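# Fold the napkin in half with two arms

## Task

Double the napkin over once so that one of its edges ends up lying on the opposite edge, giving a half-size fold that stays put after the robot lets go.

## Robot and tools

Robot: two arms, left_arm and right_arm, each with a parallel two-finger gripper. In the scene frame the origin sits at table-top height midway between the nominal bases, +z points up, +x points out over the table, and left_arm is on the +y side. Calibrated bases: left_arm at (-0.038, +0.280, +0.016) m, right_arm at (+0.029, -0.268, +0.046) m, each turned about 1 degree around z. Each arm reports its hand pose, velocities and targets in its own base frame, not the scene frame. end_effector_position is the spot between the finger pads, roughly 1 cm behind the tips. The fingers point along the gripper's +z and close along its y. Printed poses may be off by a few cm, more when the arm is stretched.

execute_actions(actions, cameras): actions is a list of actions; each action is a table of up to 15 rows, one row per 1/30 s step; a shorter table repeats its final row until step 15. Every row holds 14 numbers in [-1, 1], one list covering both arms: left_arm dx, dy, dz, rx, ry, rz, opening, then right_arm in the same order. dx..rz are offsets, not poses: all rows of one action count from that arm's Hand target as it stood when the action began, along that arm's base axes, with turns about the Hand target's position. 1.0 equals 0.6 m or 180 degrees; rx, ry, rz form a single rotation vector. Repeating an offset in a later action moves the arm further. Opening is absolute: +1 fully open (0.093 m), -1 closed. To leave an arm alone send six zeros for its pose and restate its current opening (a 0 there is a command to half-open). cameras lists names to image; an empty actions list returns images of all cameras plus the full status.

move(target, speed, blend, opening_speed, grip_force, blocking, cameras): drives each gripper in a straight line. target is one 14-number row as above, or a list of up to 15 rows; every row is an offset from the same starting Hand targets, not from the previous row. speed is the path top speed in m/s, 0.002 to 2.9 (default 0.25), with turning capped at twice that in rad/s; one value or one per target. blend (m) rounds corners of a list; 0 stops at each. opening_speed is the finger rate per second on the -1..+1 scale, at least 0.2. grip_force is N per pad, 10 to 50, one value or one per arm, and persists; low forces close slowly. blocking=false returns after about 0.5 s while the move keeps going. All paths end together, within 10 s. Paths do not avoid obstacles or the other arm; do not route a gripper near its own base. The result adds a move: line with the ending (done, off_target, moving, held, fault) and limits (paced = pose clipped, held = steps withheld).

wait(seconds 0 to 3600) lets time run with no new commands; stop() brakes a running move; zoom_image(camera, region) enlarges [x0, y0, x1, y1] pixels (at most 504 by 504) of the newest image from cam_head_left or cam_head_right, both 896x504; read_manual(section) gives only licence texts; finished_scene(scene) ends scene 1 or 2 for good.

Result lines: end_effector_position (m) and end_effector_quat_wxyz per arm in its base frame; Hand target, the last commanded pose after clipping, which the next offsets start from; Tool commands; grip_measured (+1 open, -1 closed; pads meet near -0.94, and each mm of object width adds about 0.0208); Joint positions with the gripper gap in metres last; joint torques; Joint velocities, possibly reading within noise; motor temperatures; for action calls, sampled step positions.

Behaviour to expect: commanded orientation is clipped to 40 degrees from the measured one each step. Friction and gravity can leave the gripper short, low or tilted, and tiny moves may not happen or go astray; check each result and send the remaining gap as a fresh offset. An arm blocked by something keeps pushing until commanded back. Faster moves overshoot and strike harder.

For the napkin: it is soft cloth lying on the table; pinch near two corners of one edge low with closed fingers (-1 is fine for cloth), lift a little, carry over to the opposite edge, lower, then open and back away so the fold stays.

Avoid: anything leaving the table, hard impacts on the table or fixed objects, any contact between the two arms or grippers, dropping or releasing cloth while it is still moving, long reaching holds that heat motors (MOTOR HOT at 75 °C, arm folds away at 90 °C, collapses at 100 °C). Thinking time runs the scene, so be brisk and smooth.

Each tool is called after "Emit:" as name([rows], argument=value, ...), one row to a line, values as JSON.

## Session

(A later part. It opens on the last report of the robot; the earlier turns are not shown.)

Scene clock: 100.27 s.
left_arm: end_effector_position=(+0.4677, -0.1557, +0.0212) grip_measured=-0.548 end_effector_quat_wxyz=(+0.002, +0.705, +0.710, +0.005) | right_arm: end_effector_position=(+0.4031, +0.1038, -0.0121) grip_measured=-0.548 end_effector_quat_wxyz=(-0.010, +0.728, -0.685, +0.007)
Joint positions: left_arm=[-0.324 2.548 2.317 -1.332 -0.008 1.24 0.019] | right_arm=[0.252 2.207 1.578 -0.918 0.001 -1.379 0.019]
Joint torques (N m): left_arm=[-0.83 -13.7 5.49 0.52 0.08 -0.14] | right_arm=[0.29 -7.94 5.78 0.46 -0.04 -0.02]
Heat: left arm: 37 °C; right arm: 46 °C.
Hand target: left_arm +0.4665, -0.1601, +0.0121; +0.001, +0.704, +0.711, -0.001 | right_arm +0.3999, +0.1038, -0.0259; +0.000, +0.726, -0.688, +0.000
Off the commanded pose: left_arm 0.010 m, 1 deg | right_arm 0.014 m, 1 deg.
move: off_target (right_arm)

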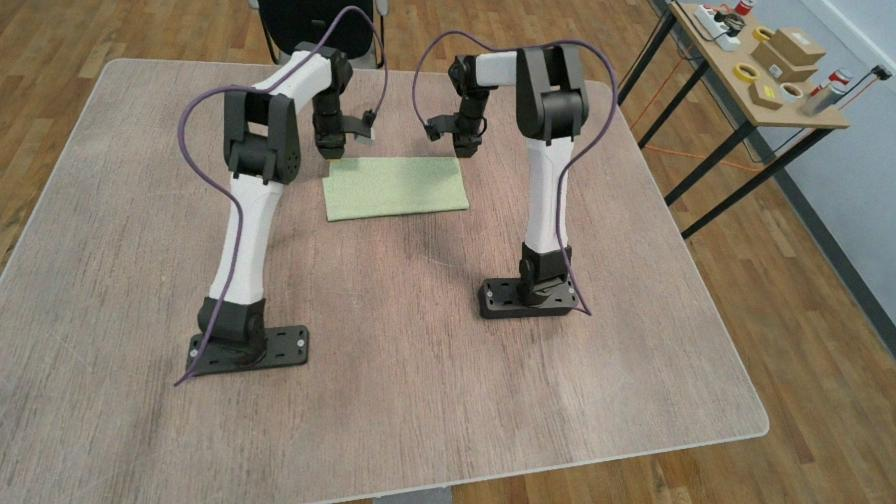

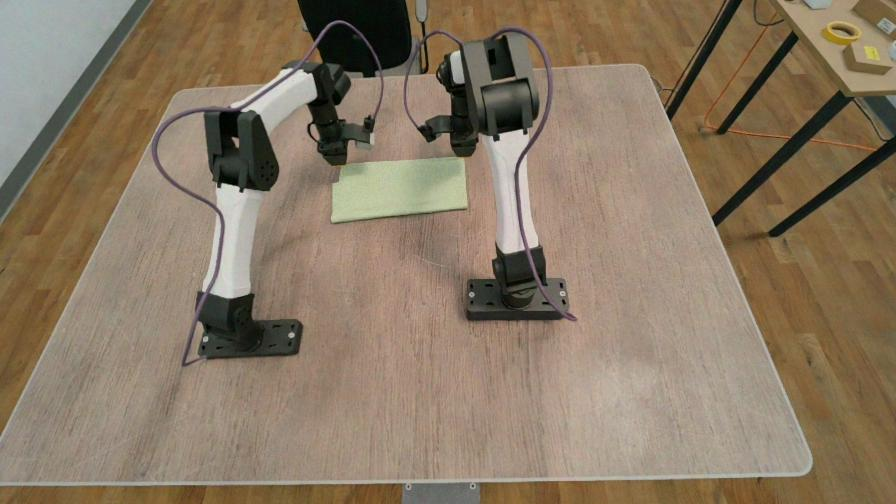

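Emit:
move(target=[-0.0033, -0.01, -0.045, 0, 0, 0, -0.55, 0.0067, 0.0267, -0.04, 0, 0, 0, -0.55], speed=0.08, cameras=["all"])

Emit:
zoom_image(camera="cam_head_left", region=[320, 110, 400, 190])

Emit:
zoom_image(camera="cam_head_left", region=[420, 110, 500, 190])

Emit:
move(target=[0, 0, 0, 0, 0, 0, -1, 0, 0, 0, 0, 0, 0, -1], opening_speed=0.3, cameras=["all"])

Emit:
zoom_image(camera="cam_head_left", region=[310, 110, 480, 230])

Emit:
zoom_image(camera="cam_head_right", region=[310, 110, 480, 230])

Scene clock: 102.40 s.
left_arm: end_effector_position=(+0.4677, -0.1614, +0.0001) grip_measured=-0.548 end_effector_quat_wxyz=(+0.007, +0.704, +0.710, +0.007) | right_arm: end_effector_position=(+0.4025, +0.1175, -0.0387) grip_measured=-0.548 end_effector_quat_wxyz=(-0.003, +0.728, -0.686, +0.002)
Joint positions: left_arm=[-0.335 2.548 2.233 -1.238 -0.007 1.227 0.019] | right_arm=[0.284 2.275 1.578 -0.866 0.001 -1.345 0.019]
Joint torques (N m): left_arm=[-1.03 -12.88 5.16 0.6 0.1 -0.15] | right_arm=[0.46 -8.13 7.16 0.47 -0.04 -0.01]
Heat: left arm: 37 °C; right arm: 46 °C.
Hand target: left_arm +0.4645, -0.1661, -0.0149; +0.001, +0.704, +0.711, -0.001 | right_arm +0.4040, +0.1197, -0.0498; +0.000, +0.726, -0.688, +0.000
Off the commanded pose: left_arm 0.016 m, 1 deg | right_arm 0.011 m, 1 deg.
move: off_target (left_arm, right_arm)

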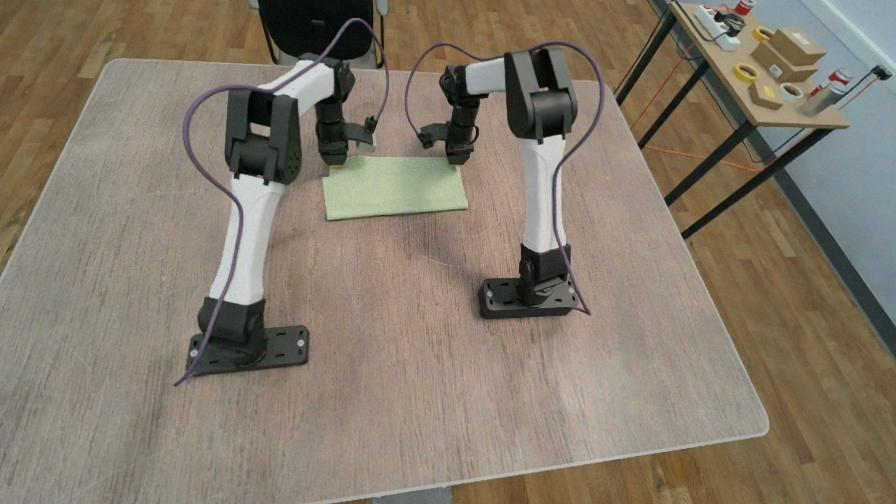

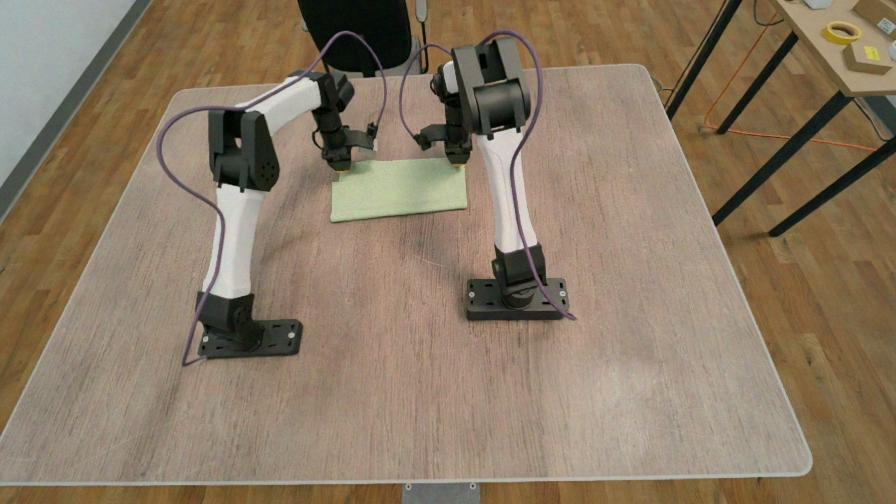

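Scaled by 6.300 from the camera's image (finer frame: 1280x720).

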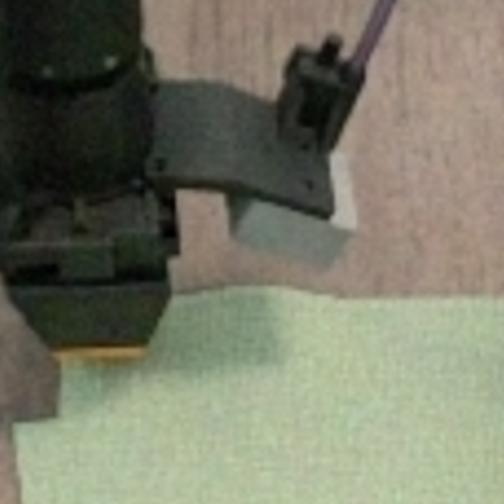

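Scaled by 6.300 from the camera's image (finer frame: 1280x720).

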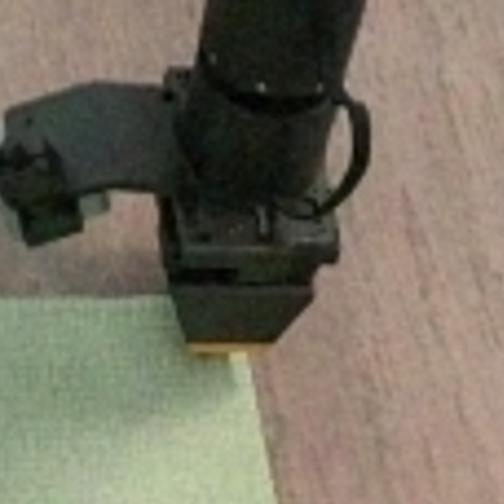

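Scene clock: 104.17 s.
left_arm: end_effector_position=(+0.4693, -0.1620, +0.0001) grip_measured=-0.984 end_effector_quat_wxyz=(+0.010, +0.704, +0.710, +0.008) | right_arm: end_effector_position=(+0.4029, +0.1176, -0.0387) grip_measured=-0.983 end_effector_quat_wxyz=(-0.004, +0.728, -0.686, +0.003)
Joint positions: left_arm=[-0.335 2.548 2.233 -1.231 -0.007 1.227 0] | right_arm=[0.284 2.275 1.578 -0.865 0.001 -1.345 0]
Joint torques (N m): left_arm=[-1.06 -12.68 5.19 0.54 0.05 -0.15] | right_arm=[0.47 -8.08 7.17 0.44 -0.09 -0.03]
Heat: left arm: 37 °C; right arm: 46 °C.
Hand target: left_arm +0.4645, -0.1661, -0.0149; +0.001, +0.704, +0.711, -0.001 | right_arm +0.4039, +0.1196, -0.0498; +0.000, +0.726, -0.688, +0.000
Off the commanded pose: left_arm 0.016 m, 1 deg | right_arm 0.011 m, 1 deg.
move: done

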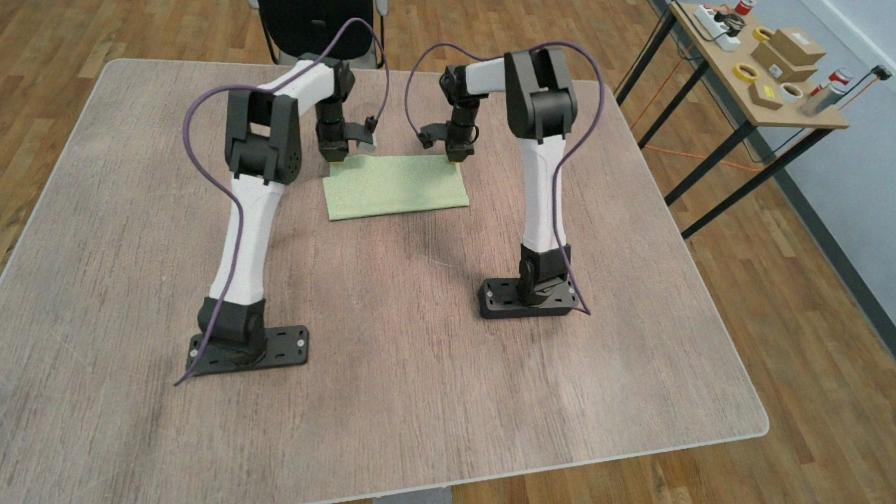

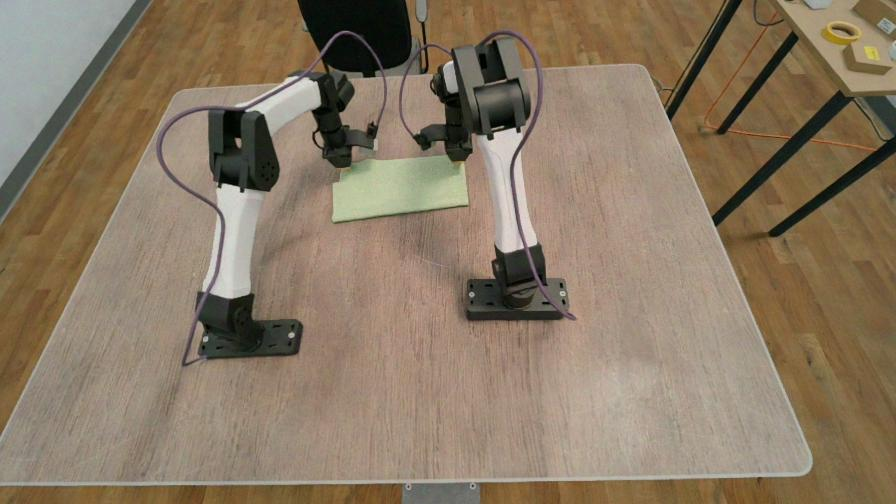

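Scaled by 2.965 from the camera's image (finer frame: 1280x720).

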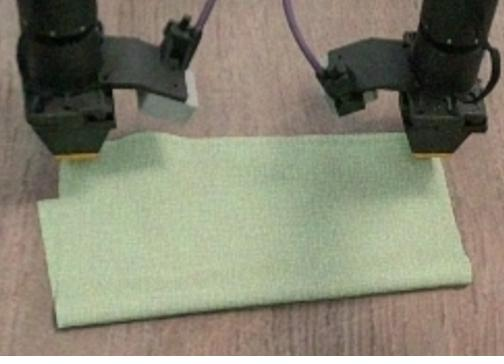

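Scaled by 2.965 from the camera's image (finer frame: 1280x720).

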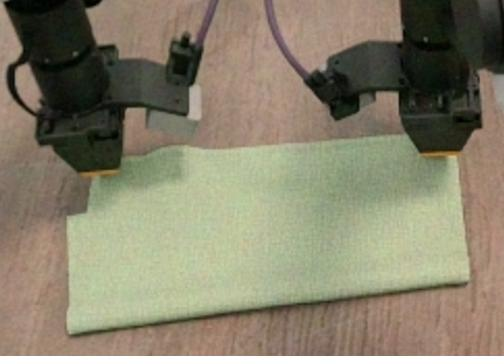

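Emit:
move([
  [0.0, 0.0, 0.08, 0, 0, 0, -1, 0.0, 0.0, 0.08, 0, 0, 0, -1],
  [-0.08, 0.015, 0.17, 0, 0, 0.01, -1, -0.045, 0.02, 0.17, 0, 0, 0.01, -1],
], speed=0.12, blend=[0.02, 0], cameras=["all"])

Emit:
zoom_image(camera="cam_head_left", region=[310, 110, 480, 230])

Emit:
zoom_image(camera="cam_head_right", region=[310, 110, 480, 230])

Scene clock: 106.40 s.
left_arm: end_effector_position=(+0.4220, -0.1535, +0.0688) grip_measured=-0.985 end_effector_quat_wxyz=(-0.012, +0.693, +0.721, -0.002) | right_arm: end_effector_position=(+0.3683, +0.1266, +0.0288) grip_measured=-0.984 end_effector_quat_wxyz=(+0.026, +0.738, -0.675, -0.014)
Joint positions: left_arm=[-0.351 2.335 2.123 -1.383 -0.007 1.179 0] | right_arm=[0.331 2.132 1.626 -1.124 0.001 -1.329 0]
Joint torques (N m): left_arm=[-1.05 -18.21 5.52 0.11 0.09 -0.11] | right_arm=[0.47 -13.09 9.52 -0.02 -0.09 -0.01]
Heat: left arm: 38 °C; right arm: 47 °C.
Hand target: left_arm +0.4165, -0.1571, +0.0870; +0.001, +0.692, +0.722, -0.001 | right_arm +0.3769, +0.1317, +0.0521; +0.000, +0.736, -0.677, +0.000
Off the commanded pose: left_arm 0.019 m, 2 deg | right_arm 0.025 m, 3 deg.
move: off_target (left_arm, right_arm)

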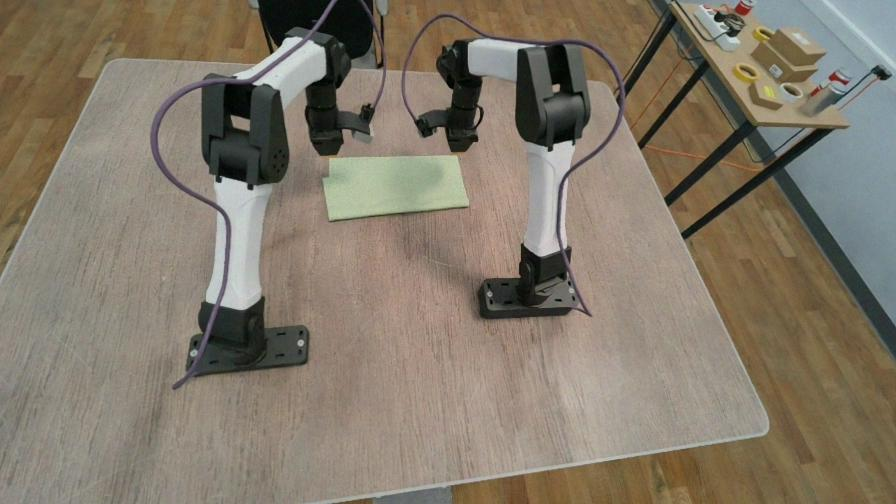

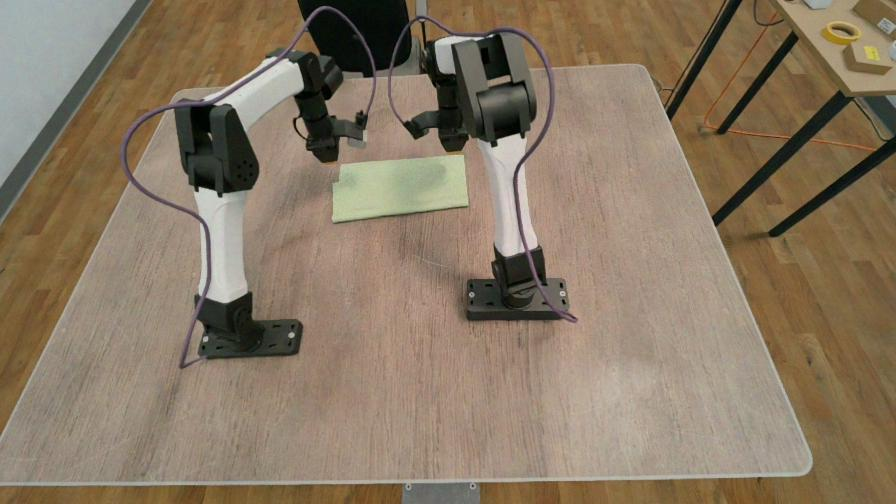

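Scaled by 2.965 from the camera's image (finer frame: 1280x720).

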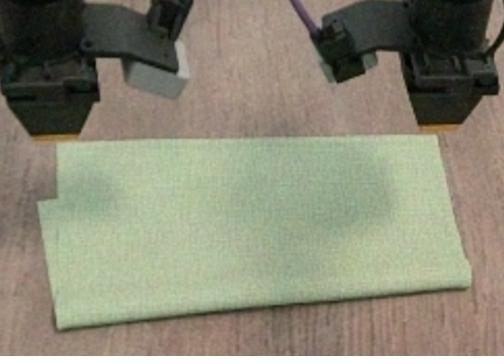

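Scaled by 2.965 from the camera's image (finer frame: 1280x720).

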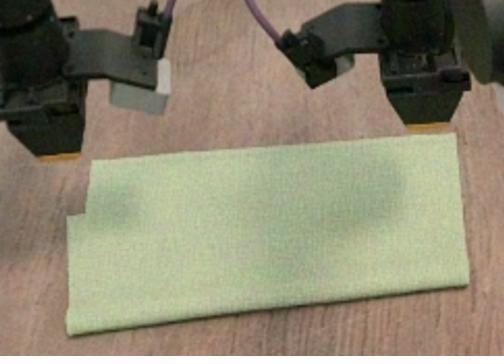

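Emit:
move([
  [0.0633, -0.015, -0.03, 0, 0, -0.01, -0.42, 0.0418, -0.0202, -0.03, 0, 0, -0.01, -0.5],
  [0.0633, -0.015, -0.2033, 0, 0, -0.01, -0.42, 0.0418, -0.0202, -0.2118, 0, 0, -0.01, -0.5],
], speed=0.1, cameras=[])

Emit:
move(target=[0, 0, 0, 0, 0, 0, -1, 0, 0, 0, 0, 0, 0, -1], opening_speed=0.4, cameras=["all"])

Emit:
zoom_image(camera="cam_head_left", region=[310, 110, 480, 230])

Emit:
zoom_image(camera="cam_head_right", region=[310, 110, 480, 230])

Scene clock: 110.33 s.
left_arm: end_effector_position=(+0.4510, -0.1642, -0.0040) grip_measured=-0.422 end_effector_quat_wxyz=(-0.001, +0.701, +0.713, +0.003) | right_arm: end_effector_position=(+0.4050, +0.1213, -0.0404) grip_measured=-0.502 end_effector_quat_wxyz=(-0.011, +0.724, -0.689, +0.007)
Joint positions: left_arm=[-0.351 2.49 2.11 -1.189 -0.006 1.203 0.025] | right_arm=[0.291 2.275 1.571 -0.841 0.001 -1.329 0.021]
Joint torques (N m): left_arm=[-0.2 -10.45 2.67 1.32 0.08 0.04] | right_arm=[-0.09 -5.38 3.74 1.05 -0.06 -0.19]
Heat: left arm: 39 °C; right arm: 47 °C.
Hand target: left_arm +0.4545, -0.1660, -0.0348; +0.001, +0.704, +0.711, -0.001 | right_arm +0.4020, +0.1195, -0.0750; +0.000, +0.726, -0.688, +0.000
Off the commanded pose: left_arm 0.031 m, 1 deg | right_arm 0.035 m, 2 deg.
move: off_target (left_arm, right_arm)

Scene clock: 112.10 s.
left_arm: end_effector_position=(+0.4596, -0.1664, -0.0038) grip_measured=-0.983 end_effector_quat_wxyz=(+0.015, +0.701, +0.713, +0.013) | right_arm: end_effector_position=(+0.4103, +0.1229, -0.0405) grip_measured=-0.984 end_effector_quat_wxyz=(-0.021, +0.724, -0.689, +0.012)
Joint positions: left_arm=[-0.351 2.49 2.11 -1.153 -0.012 1.203 0] | right_arm=[0.291 2.275 1.571 -0.817 0.001 -1.329 0]
Joint torques (N m): left_arm=[-0.21 -10.4 2.91 0.95 0.14 0.04] | right_arm=[0.16 -5.39 3.55 0.86 -0.07 -0.18]
Heat: left arm: 39 °C; right arm: 47 °C.
Hand target: left_arm +0.4546, -0.1660, -0.0348; +0.001, +0.704, +0.711, -0.001 | right_arm +0.4020, +0.1196, -0.0750; +0.000, +0.726, -0.688, +0.000
Off the commanded pose: left_arm 0.031 m, 2 deg | right_arm 0.036 m, 3 deg.
move: done

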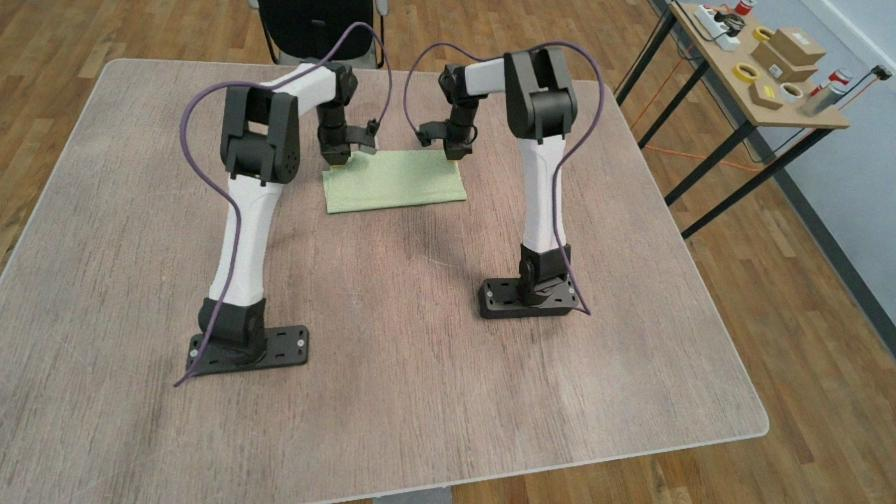

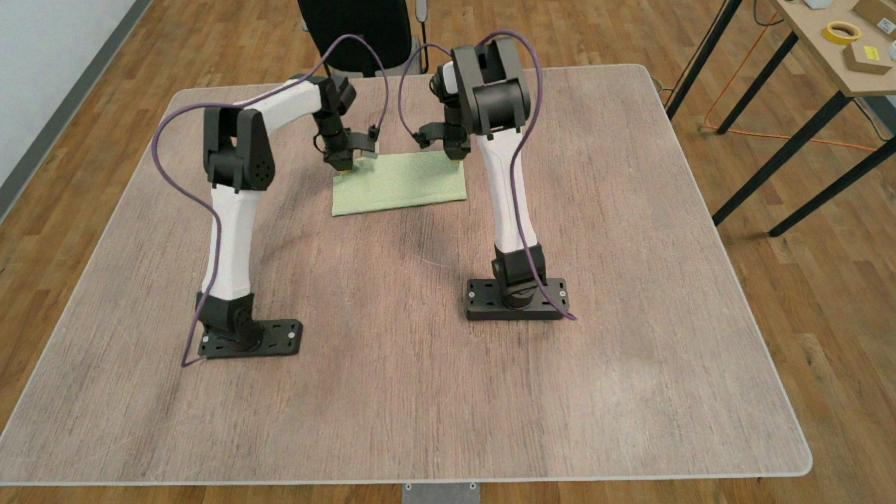

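Scaled by 2.965 from the camera's image (finer frame: 1280x720).

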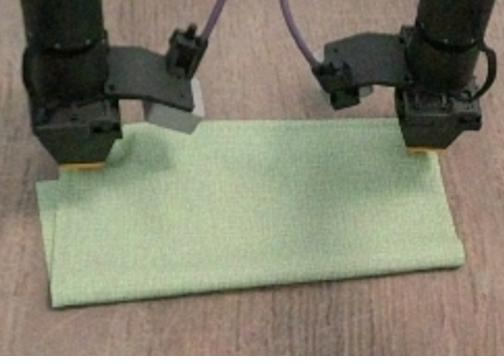

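Scaled by 2.965 from the camera's image (finer frame: 1280x720).

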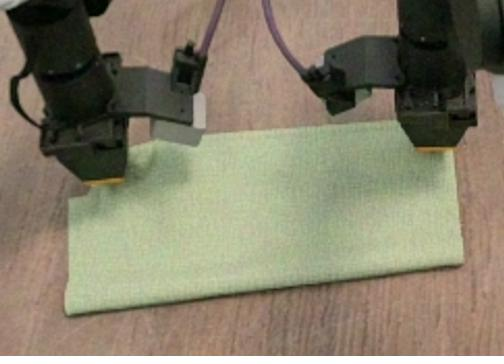

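Emit:
move(target=[0.015, 0, 0.16, 0, 0, 0, -1, 0.015, 0, 0.16, 0, 0, 0, -1], speed=0.12, cameras=["all"])

Emit:
zoom_image(camera="cam_head_left", region=[310, 100, 480, 220])

Emit:
zoom_image(camera="cam_head_right", region=[310, 100, 480, 220])

Scene clock: 114.37 s.
left_arm: end_effector_position=(+0.4613, -0.1678, +0.0649) grip_measured=-0.984 end_effector_quat_wxyz=(+0.003, +0.703, +0.711, +0.006) | right_arm: end_effector_position=(+0.3990, +0.1182, -0.0042) grip_measured=-0.984 end_effector_quat_wxyz=(+0.027, +0.724, -0.689, -0.015)
Joint positions: left_arm=[-0.351 2.561 2.517 -1.515 -0.007 1.209 0] | right_arm=[0.288 2.275 1.726 -1.083 0.001 -1.333 0]
Joint torques (N m): left_arm=[0.29 -12.48 9.44 0.13 0.09 0.05] | right_arm=[-0.29 -14.32 9.58 0.01 -0.04 -0.17]
Heat: left arm: 39 °C; right arm: 47 °C.
Hand target: left_arm +0.4636, -0.1660, +0.0612; +0.001, +0.704, +0.711, -0.001 | right_arm +0.4109, +0.1196, +0.0210; +0.000, +0.726, -0.688, +0.000
Off the commanded pose: left_arm 0.005 m, 1 deg | right_arm 0.028 m, 4 deg.
move: off_target (right_arm)

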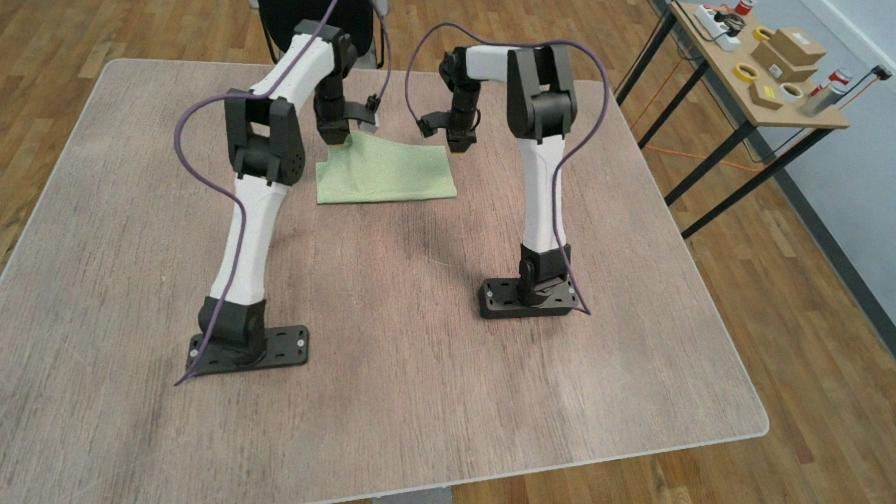

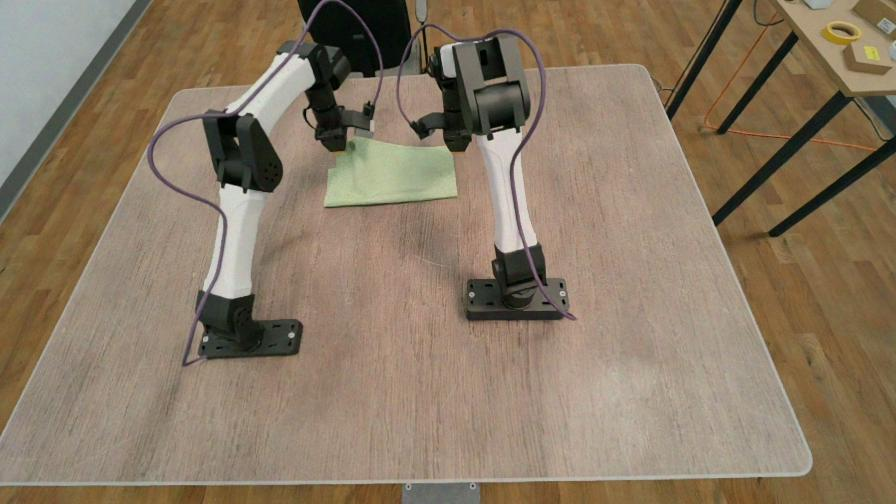

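Scaled by 2.965 from the camera's image (finer frame: 1280x720).

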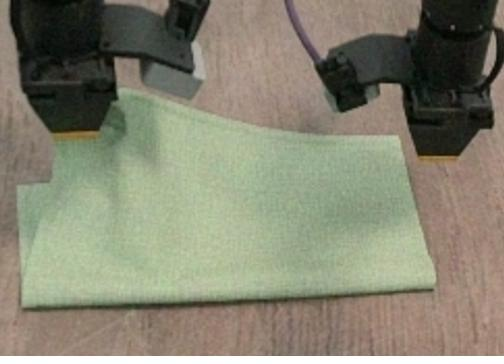

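Scaled by 2.965 from the camera's image (finer frame: 1280x720).

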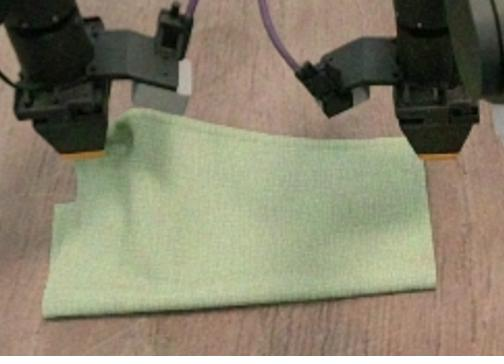

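Emit:
move([
  [0, 0, 0, 0, 0, 0, -1, 0.0517, 0.045, 0.03, 0, 0, 0, -0.5],
  [0, 0, 0, 0, 0, 0, -1, 0.0517, 0.045, -0.1683, 0, 0, 0, -0.5],
], speed=0.12, cameras=["all"])

Emit:
zoom_image(camera="cam_head_left", region=[410, 100, 490, 180])

Emit:
zoom_image(camera="cam_head_right", region=[410, 100, 490, 180])

Emit:
move(target=[0, 0, 0, 0, 0, 0, -1, 0, 0, 0, 0, 0, 0, -1], opening_speed=0.4)

Emit:
move(target=[0, 0, 0, 0, 0, 0, -1, 0.0167, 0, 0.2, 0, 0, 0, -1], speed=0.12, cameras=["all"])

Emit:
zoom_image(camera="cam_head_left", region=[310, 100, 480, 220])

Emit:
zoom_image(camera="cam_head_right", region=[310, 100, 480, 220])

Scene clock: 117.77 s.
left_arm: end_effector_position=(+0.4610, -0.1677, +0.0650) grip_measured=-0.984 end_effector_quat_wxyz=(+0.003, +0.703, +0.711, +0.005) | right_arm: end_effector_position=(+0.4473, +0.1471, -0.0402) grip_measured=-0.502 end_effector_quat_wxyz=(-0.017, +0.728, -0.686, +0.009)
Joint positions: left_arm=[-0.351 2.561 2.517 -1.517 -0.007 1.209 0] | right_arm=[0.318 2.446 1.88 -0.967 0.001 -1.312 0.021]
Joint torques (N m): left_arm=[0.42 -12.38 9.47 0.14 0.11 0.05] | right_arm=[0.39 -6.86 3.74 0.97 -0.07 -0.04]
Heat: left arm: 40 °C; right arm: 47 °C.
Hand target: left_arm +0.4636, -0.1660, +0.0612; +0.001, +0.704, +0.711, -0.001 | right_arm +0.4420, +0.1466, -0.0799; +0.000, +0.726, -0.688, +0.000
Off the commanded pose: left_arm 0.005 m, 1 deg | right_arm 0.040 m, 2 deg.
move: off_target (right_arm)

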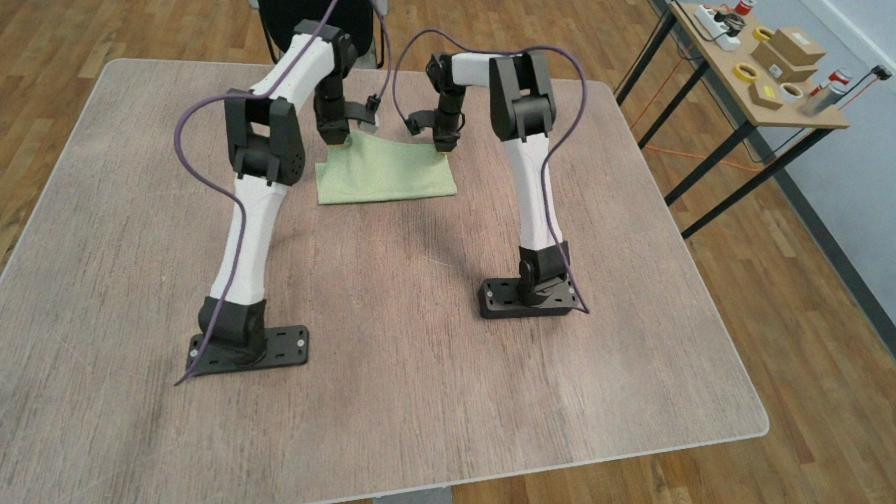

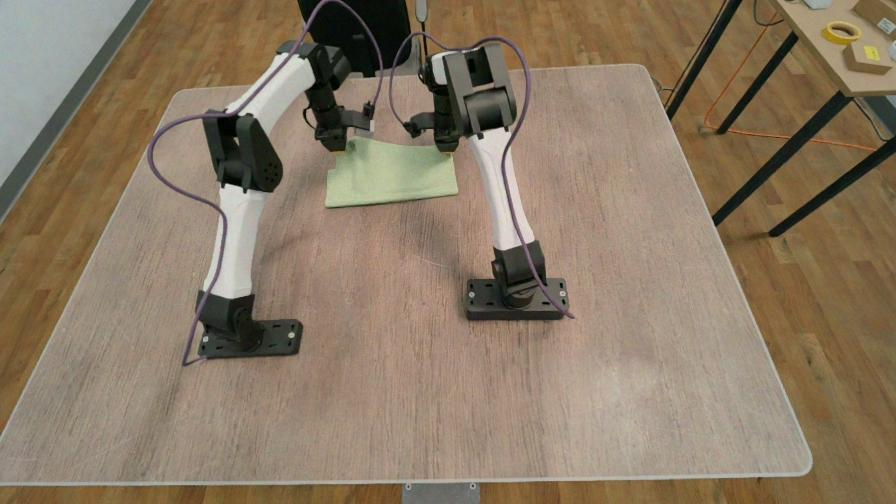

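Scaled by 6.300 from the camera's image (finer frame: 1280x720).

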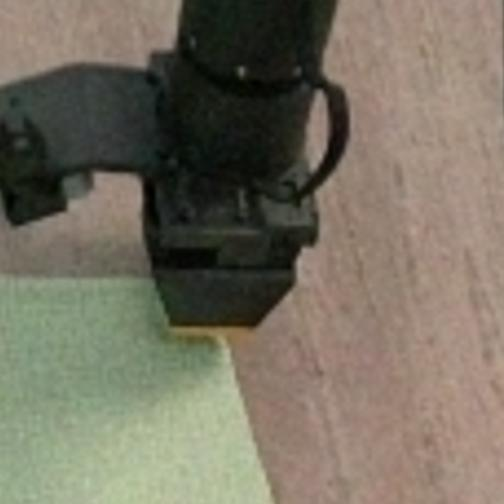

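Scaled by 6.300 from the camera's image (finer frame: 1280x720).

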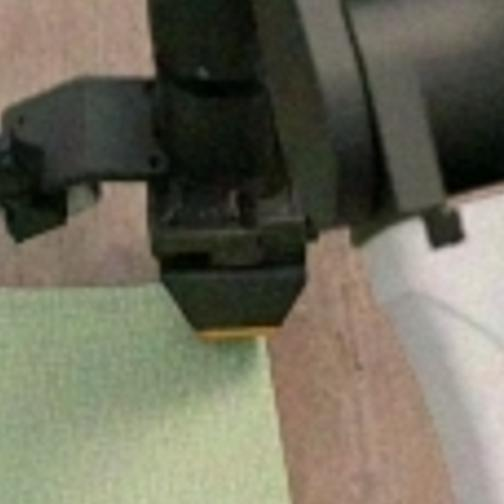

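Scene clock: 119.40 s.
left_arm: end_effector_position=(+0.4610, -0.1677, +0.0650) grip_measured=-0.984 end_effector_quat_wxyz=(+0.003, +0.703, +0.711, +0.005) | right_arm: end_effector_position=(+0.4525, +0.1488, -0.0400) grip_measured=-0.983 end_effector_quat_wxyz=(-0.026, +0.727, -0.686, +0.015)
Joint positions: left_arm=[-0.351 2.561 2.517 -1.517 -0.007 1.209 0] | right_arm=[0.318 2.446 1.88 -0.944 0.001 -1.312 0]
Joint torques (N m): left_arm=[0.39 -12.33 9.42 0.16 0.1 0.04] | right_arm=[0.28 -6.6 3.85 0.78 -0.05 0.01]
Heat: left arm: 40 °C; right arm: 47 °C.
Hand target: left_arm +0.4636, -0.1660, +0.0612; +0.001, +0.704, +0.711, -0.001 | right_arm +0.4420, +0.1466, -0.0799; +0.000, +0.726, -0.688, +0.000
Off the commanded pose: left_arm 0.005 m, 1 deg | right_arm 0.041 m, 3 deg.
move: done

Scene clock: 121.43 s.
left_arm: end_effector_position=(+0.4610, -0.1677, +0.0650) grip_measured=-0.984 end_effector_quat_wxyz=(+0.003, +0.703, +0.711, +0.005) | right_arm: end_effector_position=(+0.4468, +0.1469, +0.0321) grip_measured=-0.984 end_effector_quat_wxyz=(+0.008, +0.728, -0.686, -0.004)
Joint positions: left_arm=[-0.351 2.561 2.517 -1.517 -0.007 1.209 0] | right_arm=[0.318 2.446 2.173 -1.316 0.001 -1.312 0]
Joint torques (N m): left_arm=[0.23 -12.36 9.52 0.16 0.07 0.04] | right_arm=[-0.23 -12.1 9.81 0.13 -0.07 -0.1]
Heat: left arm: 41 °C; right arm: 48 °C.
Hand target: left_arm +0.4636, -0.1660, +0.0612; +0.001, +0.704, +0.711, -0.001 | right_arm +0.4520, +0.1466, +0.0401; +0.000, +0.726, -0.688, +0.000
Off the commanded pose: left_arm 0.005 m, 1 deg | right_arm 0.010 m, 1 deg.
move: done

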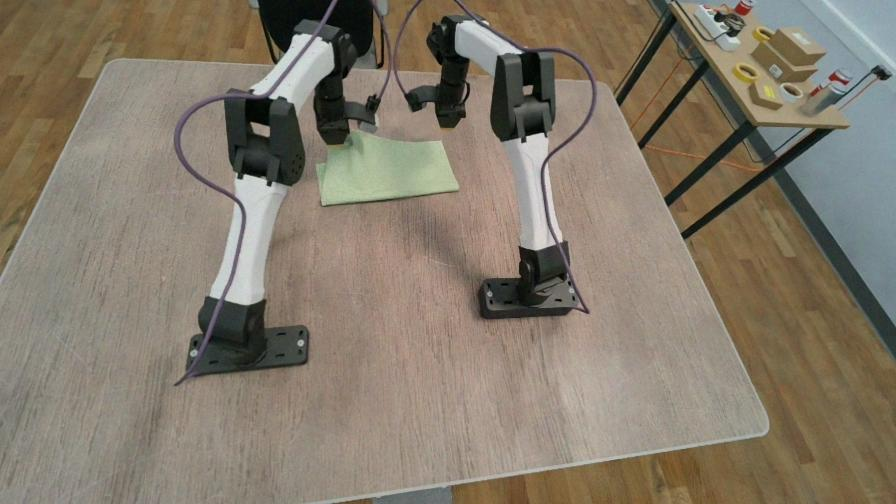

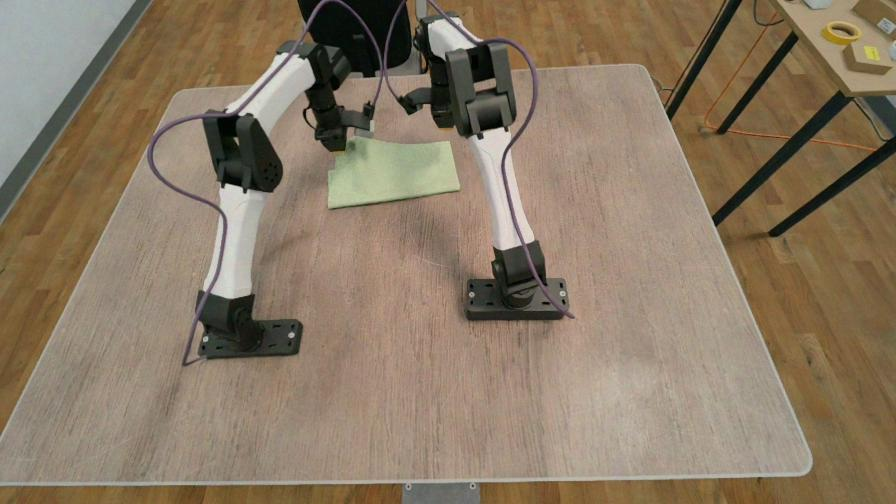

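Scaled by 2.965 from the camera's image (finer frame: 1280x720).

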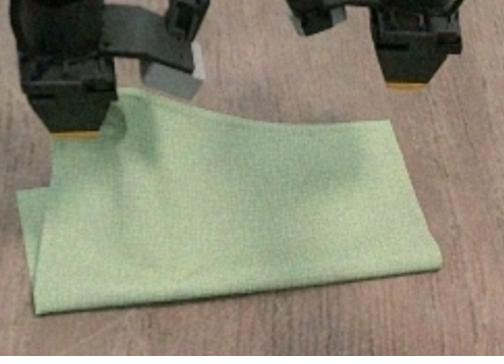

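Scaled by 2.965 from the camera's image (finer frame: 1280x720).

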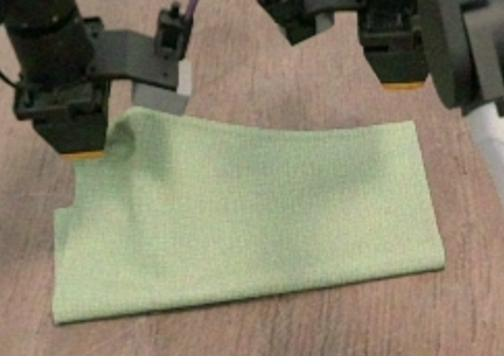

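Emit:
move([
  [-0.0345, 0.0603, 0.0, 0, 0, 0.015, -1, 0, 0, 0.05, 0, 0, 0, -1],
  [-0.0345, 0.0603, -0.12, 0, 0, 0.02, -1, 0, 0, 0.05, 0, 0, 0, -1],
], speed=0.12, cameras=["all"])

Emit:
zoom_image(camera="cam_head_left", region=[310, 100, 480, 220])

Emit:
zoom_image(camera="cam_head_right", region=[310, 100, 480, 220])

Scene clock: 124.80 s.
left_arm: end_effector_position=(+0.4353, -0.1279, -0.0026) grip_measured=-0.984 end_effector_quat_wxyz=(-0.018, +0.685, +0.729, -0.006) | right_arm: end_effector_position=(+0.4481, +0.1474, +0.0676) grip_measured=-0.984 end_effector_quat_wxyz=(+0.003, +0.728, -0.686, -0.001)
Joint positions: left_arm=[-0.288 2.407 1.963 -1.165 -0.006 1.22 0] | right_arm=[0.318 2.446 2.314 -1.446 0.001 -1.312 0]
Joint torques (N m): left_arm=[-0.02 -13.76 3.88 1.04 0.07 -0.1] | right_arm=[-0.23 -10.82 9.74 0.15 -0.05 -0.1]
Motor temperatures (°C): left_arm=[23 42 28 25 21 21 22] | right_arm=[21 49 32 24 20 23 21]
Heat: left arm: 42 °C; right arm: 49 °C.
Hand target: left_arm +0.4428, -0.1298, -0.0109; +0.001, +0.681, +0.732, -0.001 | right_arm +0.4519, +0.1466, +0.0700; +0.000, +0.726, -0.688, +0.000
Off the commanded pose: left_arm 0.011 m, 2 deg | right_arm 0.005 m, 1 deg.
move: off_target (left_arm)

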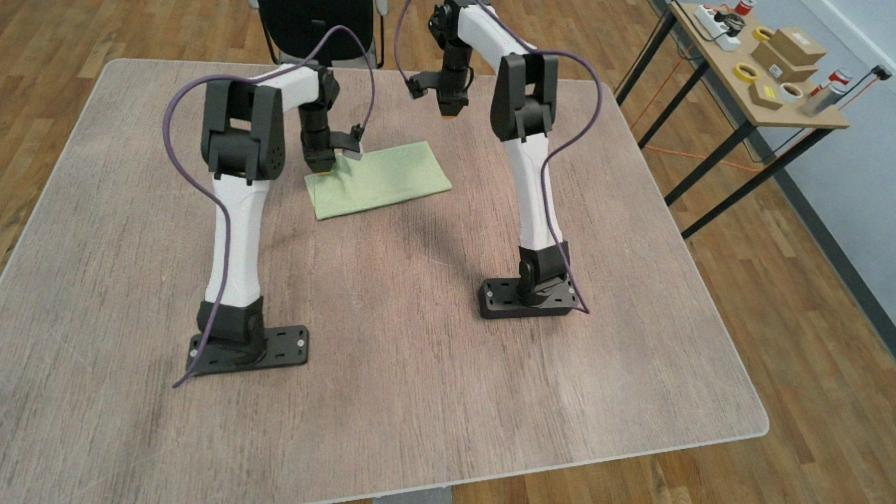

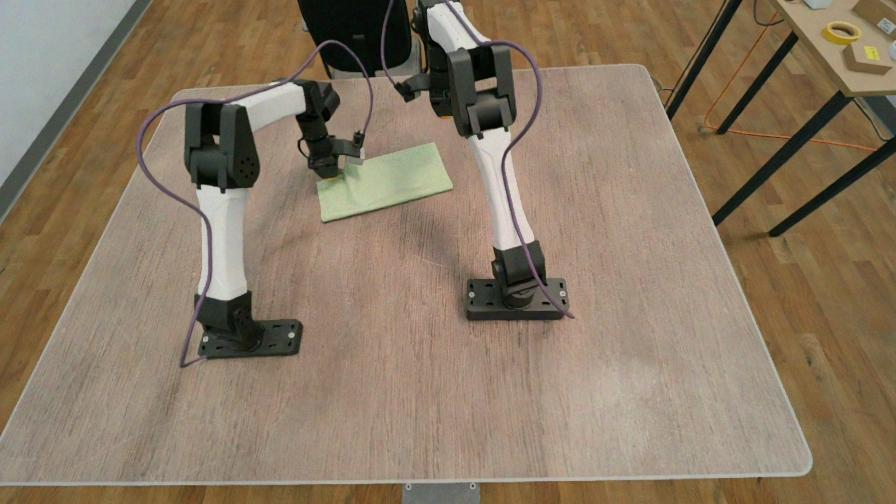

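Scaled by 2.965 from the camera's image (finer frame: 1280x720).

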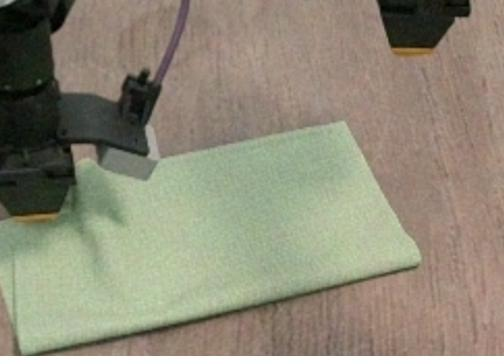

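Scaled by 2.965 from the camera's image (finer frame: 1280x720).

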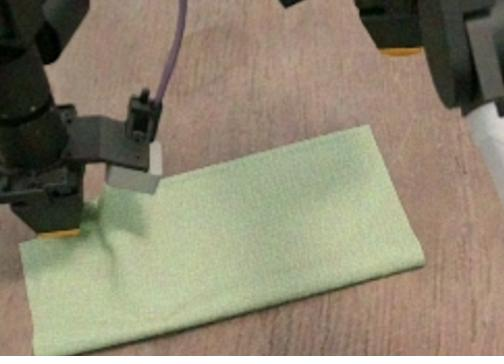

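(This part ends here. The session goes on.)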